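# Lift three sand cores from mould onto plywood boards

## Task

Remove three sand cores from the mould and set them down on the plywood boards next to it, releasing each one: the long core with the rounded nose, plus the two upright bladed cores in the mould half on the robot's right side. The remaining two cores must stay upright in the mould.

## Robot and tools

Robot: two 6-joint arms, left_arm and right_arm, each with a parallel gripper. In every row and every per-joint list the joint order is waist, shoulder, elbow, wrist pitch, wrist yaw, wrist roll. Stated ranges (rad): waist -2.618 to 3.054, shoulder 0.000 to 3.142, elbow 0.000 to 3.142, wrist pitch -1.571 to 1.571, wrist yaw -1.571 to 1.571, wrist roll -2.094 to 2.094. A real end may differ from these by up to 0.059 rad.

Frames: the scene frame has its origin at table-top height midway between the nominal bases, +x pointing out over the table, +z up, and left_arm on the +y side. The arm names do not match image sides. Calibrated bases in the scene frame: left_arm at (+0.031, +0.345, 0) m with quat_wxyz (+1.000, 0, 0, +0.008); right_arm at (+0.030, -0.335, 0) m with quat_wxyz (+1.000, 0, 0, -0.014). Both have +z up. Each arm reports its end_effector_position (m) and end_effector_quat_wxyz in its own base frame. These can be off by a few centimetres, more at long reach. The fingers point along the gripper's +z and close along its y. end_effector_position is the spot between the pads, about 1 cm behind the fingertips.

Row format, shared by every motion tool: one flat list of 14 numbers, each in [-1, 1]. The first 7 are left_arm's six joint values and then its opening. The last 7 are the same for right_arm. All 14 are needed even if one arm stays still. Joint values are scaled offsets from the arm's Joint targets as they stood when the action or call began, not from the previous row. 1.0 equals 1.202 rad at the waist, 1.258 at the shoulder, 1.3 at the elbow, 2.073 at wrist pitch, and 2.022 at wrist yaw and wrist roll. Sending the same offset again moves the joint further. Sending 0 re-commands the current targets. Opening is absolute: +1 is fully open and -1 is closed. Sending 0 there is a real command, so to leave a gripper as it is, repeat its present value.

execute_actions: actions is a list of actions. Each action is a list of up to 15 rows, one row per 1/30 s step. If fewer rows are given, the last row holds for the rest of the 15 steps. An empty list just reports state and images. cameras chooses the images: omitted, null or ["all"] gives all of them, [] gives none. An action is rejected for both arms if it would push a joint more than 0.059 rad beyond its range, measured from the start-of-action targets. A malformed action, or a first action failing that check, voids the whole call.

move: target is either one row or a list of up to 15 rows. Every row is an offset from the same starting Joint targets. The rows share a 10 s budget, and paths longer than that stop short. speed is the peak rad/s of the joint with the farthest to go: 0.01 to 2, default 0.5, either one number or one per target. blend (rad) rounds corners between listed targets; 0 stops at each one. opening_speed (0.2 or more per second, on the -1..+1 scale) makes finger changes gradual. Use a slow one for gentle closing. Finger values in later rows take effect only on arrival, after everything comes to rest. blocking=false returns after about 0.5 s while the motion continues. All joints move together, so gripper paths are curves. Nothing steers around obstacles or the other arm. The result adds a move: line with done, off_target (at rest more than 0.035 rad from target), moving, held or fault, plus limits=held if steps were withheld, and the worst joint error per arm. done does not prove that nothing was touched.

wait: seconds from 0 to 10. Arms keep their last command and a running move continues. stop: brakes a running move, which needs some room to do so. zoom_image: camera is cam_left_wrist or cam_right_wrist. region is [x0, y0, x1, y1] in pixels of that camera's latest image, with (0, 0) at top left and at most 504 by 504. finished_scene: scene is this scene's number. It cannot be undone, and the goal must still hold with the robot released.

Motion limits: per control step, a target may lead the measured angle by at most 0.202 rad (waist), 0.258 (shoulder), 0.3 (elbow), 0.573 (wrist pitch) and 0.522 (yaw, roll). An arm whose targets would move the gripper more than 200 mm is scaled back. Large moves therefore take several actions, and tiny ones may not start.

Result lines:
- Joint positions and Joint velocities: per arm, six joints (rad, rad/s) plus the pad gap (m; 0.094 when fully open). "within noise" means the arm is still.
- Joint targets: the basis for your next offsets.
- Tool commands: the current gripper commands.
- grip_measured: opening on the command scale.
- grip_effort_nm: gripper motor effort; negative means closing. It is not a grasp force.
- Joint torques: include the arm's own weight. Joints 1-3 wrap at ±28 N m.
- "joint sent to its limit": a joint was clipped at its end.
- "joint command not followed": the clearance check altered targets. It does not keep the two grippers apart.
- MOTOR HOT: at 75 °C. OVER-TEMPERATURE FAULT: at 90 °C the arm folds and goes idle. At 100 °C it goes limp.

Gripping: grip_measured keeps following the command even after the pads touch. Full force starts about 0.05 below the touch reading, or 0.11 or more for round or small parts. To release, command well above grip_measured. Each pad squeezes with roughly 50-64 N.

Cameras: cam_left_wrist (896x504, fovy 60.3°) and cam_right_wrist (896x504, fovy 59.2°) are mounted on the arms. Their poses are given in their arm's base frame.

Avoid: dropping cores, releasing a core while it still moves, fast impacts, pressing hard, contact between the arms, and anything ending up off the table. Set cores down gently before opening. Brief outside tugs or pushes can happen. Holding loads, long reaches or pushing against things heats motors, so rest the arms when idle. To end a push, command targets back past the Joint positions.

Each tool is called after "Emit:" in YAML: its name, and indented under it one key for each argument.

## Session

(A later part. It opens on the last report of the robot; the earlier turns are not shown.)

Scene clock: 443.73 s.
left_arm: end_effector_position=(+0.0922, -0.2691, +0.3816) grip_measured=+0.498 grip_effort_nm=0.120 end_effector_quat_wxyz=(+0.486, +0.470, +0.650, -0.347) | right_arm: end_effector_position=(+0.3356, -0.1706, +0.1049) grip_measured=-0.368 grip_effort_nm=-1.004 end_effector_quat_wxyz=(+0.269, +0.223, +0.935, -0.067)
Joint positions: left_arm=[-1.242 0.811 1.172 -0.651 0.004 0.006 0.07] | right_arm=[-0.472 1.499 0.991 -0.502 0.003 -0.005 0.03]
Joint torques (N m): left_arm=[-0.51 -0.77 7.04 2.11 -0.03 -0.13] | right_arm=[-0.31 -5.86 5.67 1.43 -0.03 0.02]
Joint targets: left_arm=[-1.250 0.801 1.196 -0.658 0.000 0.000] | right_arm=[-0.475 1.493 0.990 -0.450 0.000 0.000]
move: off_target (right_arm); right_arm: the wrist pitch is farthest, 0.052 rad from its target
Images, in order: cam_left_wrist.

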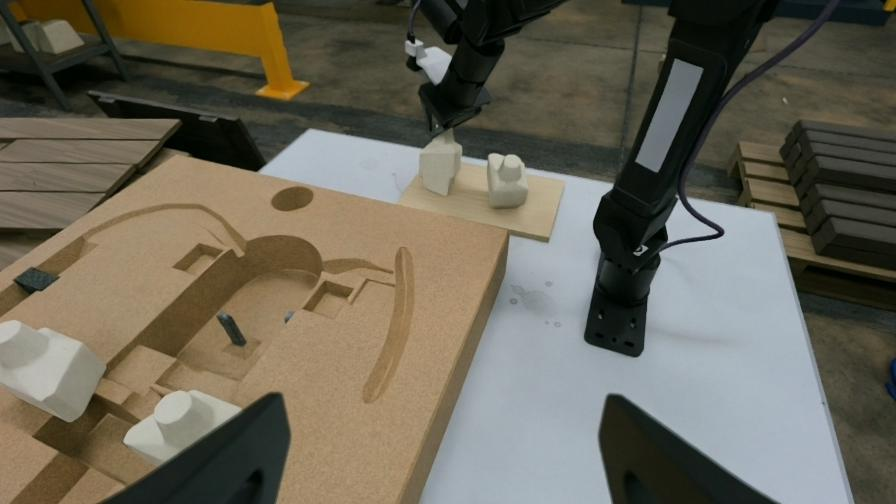

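Emit:
move:
  target: [0,0,0,0,0,0,0.5,0,0.004,-0.02,0.006,0,0,-0.75]
  speed: 0.1
  cameras: ["cam_left_wrist"]

Emit:
move:
  target: [0,0,0,0,0,0,0.5,0,0,0,0,0,0,-0.1]
  opening_speed: 0.2
  cameras: ["cam_left_wrist"]

Emit:
zoom_image:
  camera: "cam_left_wrist"
  region: [380, 80, 580, 240]

Scene clock: 449.77 s.
move: off_target (right_arm); right_arm: the wrist pitch is farthest, 0.037 rad from its target
Images, in order: cam_left_wrist.

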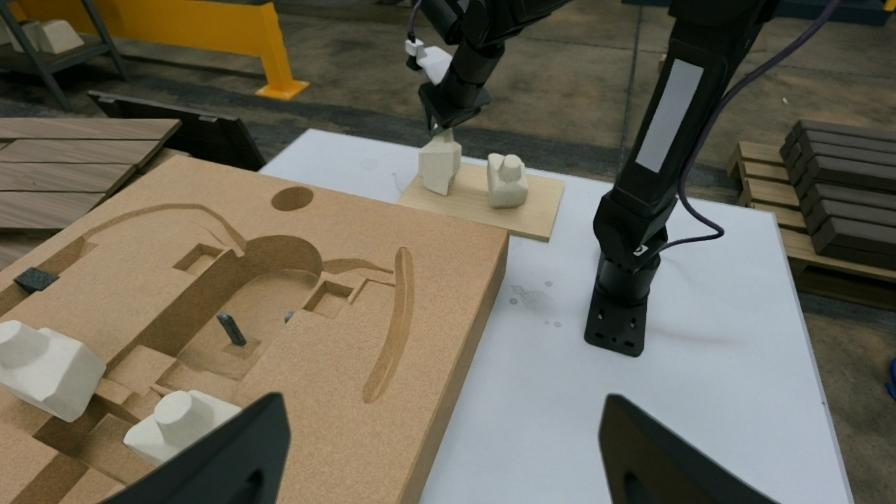

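Scene clock: 453.23 s.
left_arm: end_effector_position=(+0.0922, -0.2691, +0.3816) grip_measured=+0.498 grip_effort_nm=0.125 end_effector_quat_wxyz=(+0.486, +0.470, +0.650, -0.347) | right_arm: end_effector_position=(+0.3402, -0.1729, +0.1049) grip_measured=-0.103 grip_effort_nm=0.178 end_effector_quat_wxyz=(+0.283, +0.222, +0.931, -0.070)
Joint positions: left_arm=[-1.242 0.811 1.172 -0.651 0.004 0.006 0.07] | right_arm=[-0.472 1.499 0.975 -0.456 0.002 -0.005 0.042]
Joint torques (N m): left_arm=[-0.61 -0.66 7.06 2.13 -0.03 -0.15] | right_arm=[-0.29 -5.5 4.96 1.16 -0.03 0.02]
Joint targets: left_arm=[-1.250 0.801 1.196 -0.658 0.000 0.000] | right_arm=[-0.475 1.498 0.964 -0.437 0.000 0.000]
move: done
Images, in order: cam_left_wrist.

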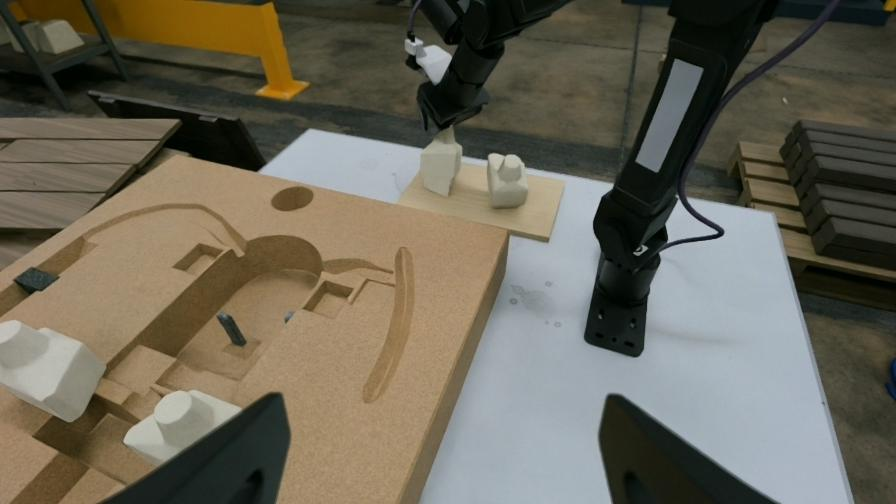

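Scaled by 2.520.

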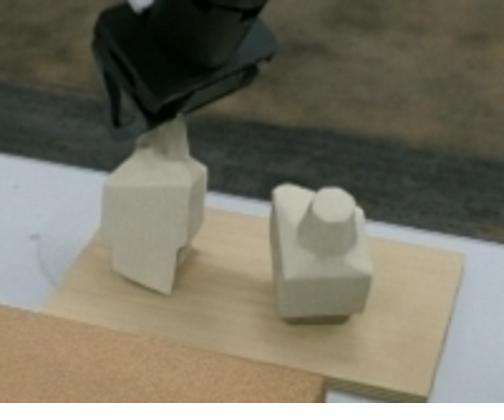

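Stable. Open wider, retract along −d, and clear.

Emit:
move:
  target: [0,0,0,0,0,0,0.5,0,0,0,0,0,0,0.5]
  opening_speed: 0.4
  cameras: []

Emit:
move:
  target:
    - [0,0,0,0,0,0,0.5,0,-0.2,0.02,-0.096,0,0,0.5]
    - [0,0,0,0,0,0,0.5,0.1,-0.5,0.1,-0.2,0,0,0.5]
  speed: [0.2,0.6]

Emit:
zoom_image:
  camera: "cam_left_wrist"
  region: [380, 80, 580, 240]

Scene clock: 458.43 s.
move: done

Scene clock: 461.13 s.
left_arm: end_effector_position=(+0.0922, -0.2691, +0.3816) grip_measured=+0.498 grip_effort_nm=0.129 end_effector_quat_wxyz=(+0.486, +0.470, +0.650, -0.347) | right_arm: end_effector_position=(+0.2597, -0.0979, +0.2790) grip_measured=+0.497 grip_effort_nm=0.178 end_effector_quat_wxyz=(+0.440, +0.159, +0.880, -0.083)
Joint positions: left_arm=[-1.242 0.811 1.172 -0.651 0.004 0.006 0.07] | right_arm=[-0.363 0.872 1.07 -0.84 0.002 -0.005 0.07]
Joint torques (N m): left_arm=[-0.62 -0.66 6.97 2.13 -0.02 -0.12] | right_arm=[0.7 -0.84 7.53 1.26 -0.03 0.02]
Joint targets: left_arm=[-1.250 0.801 1.196 -0.658 0.000 0.000] | right_arm=[-0.355 0.869 1.093 -0.852 0.000 0.000]
move: done

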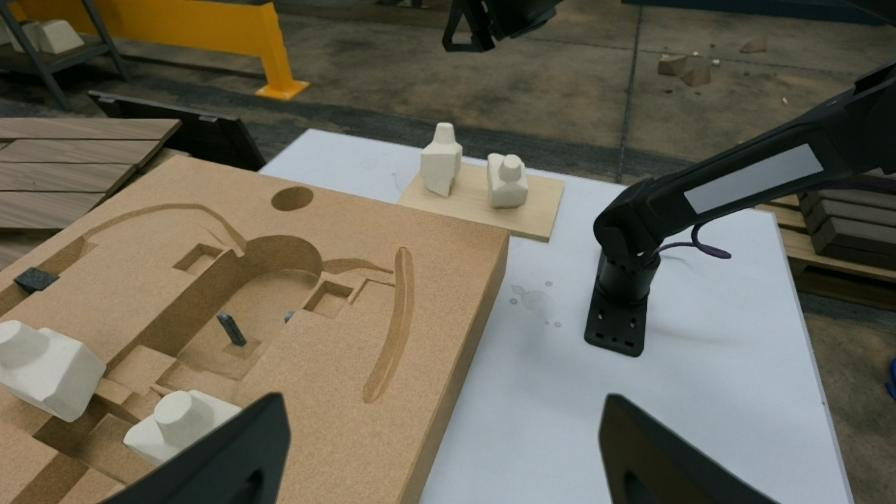

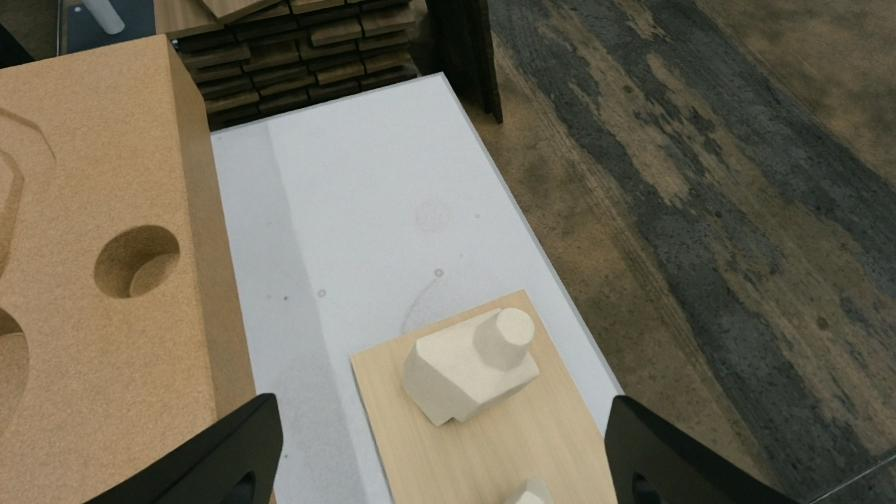

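Scaled by 2.520.

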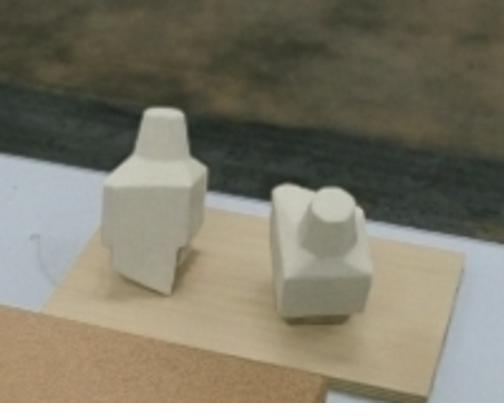

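Emit:
finished_scene:
  scene: 2

The scene is finished: the task was done.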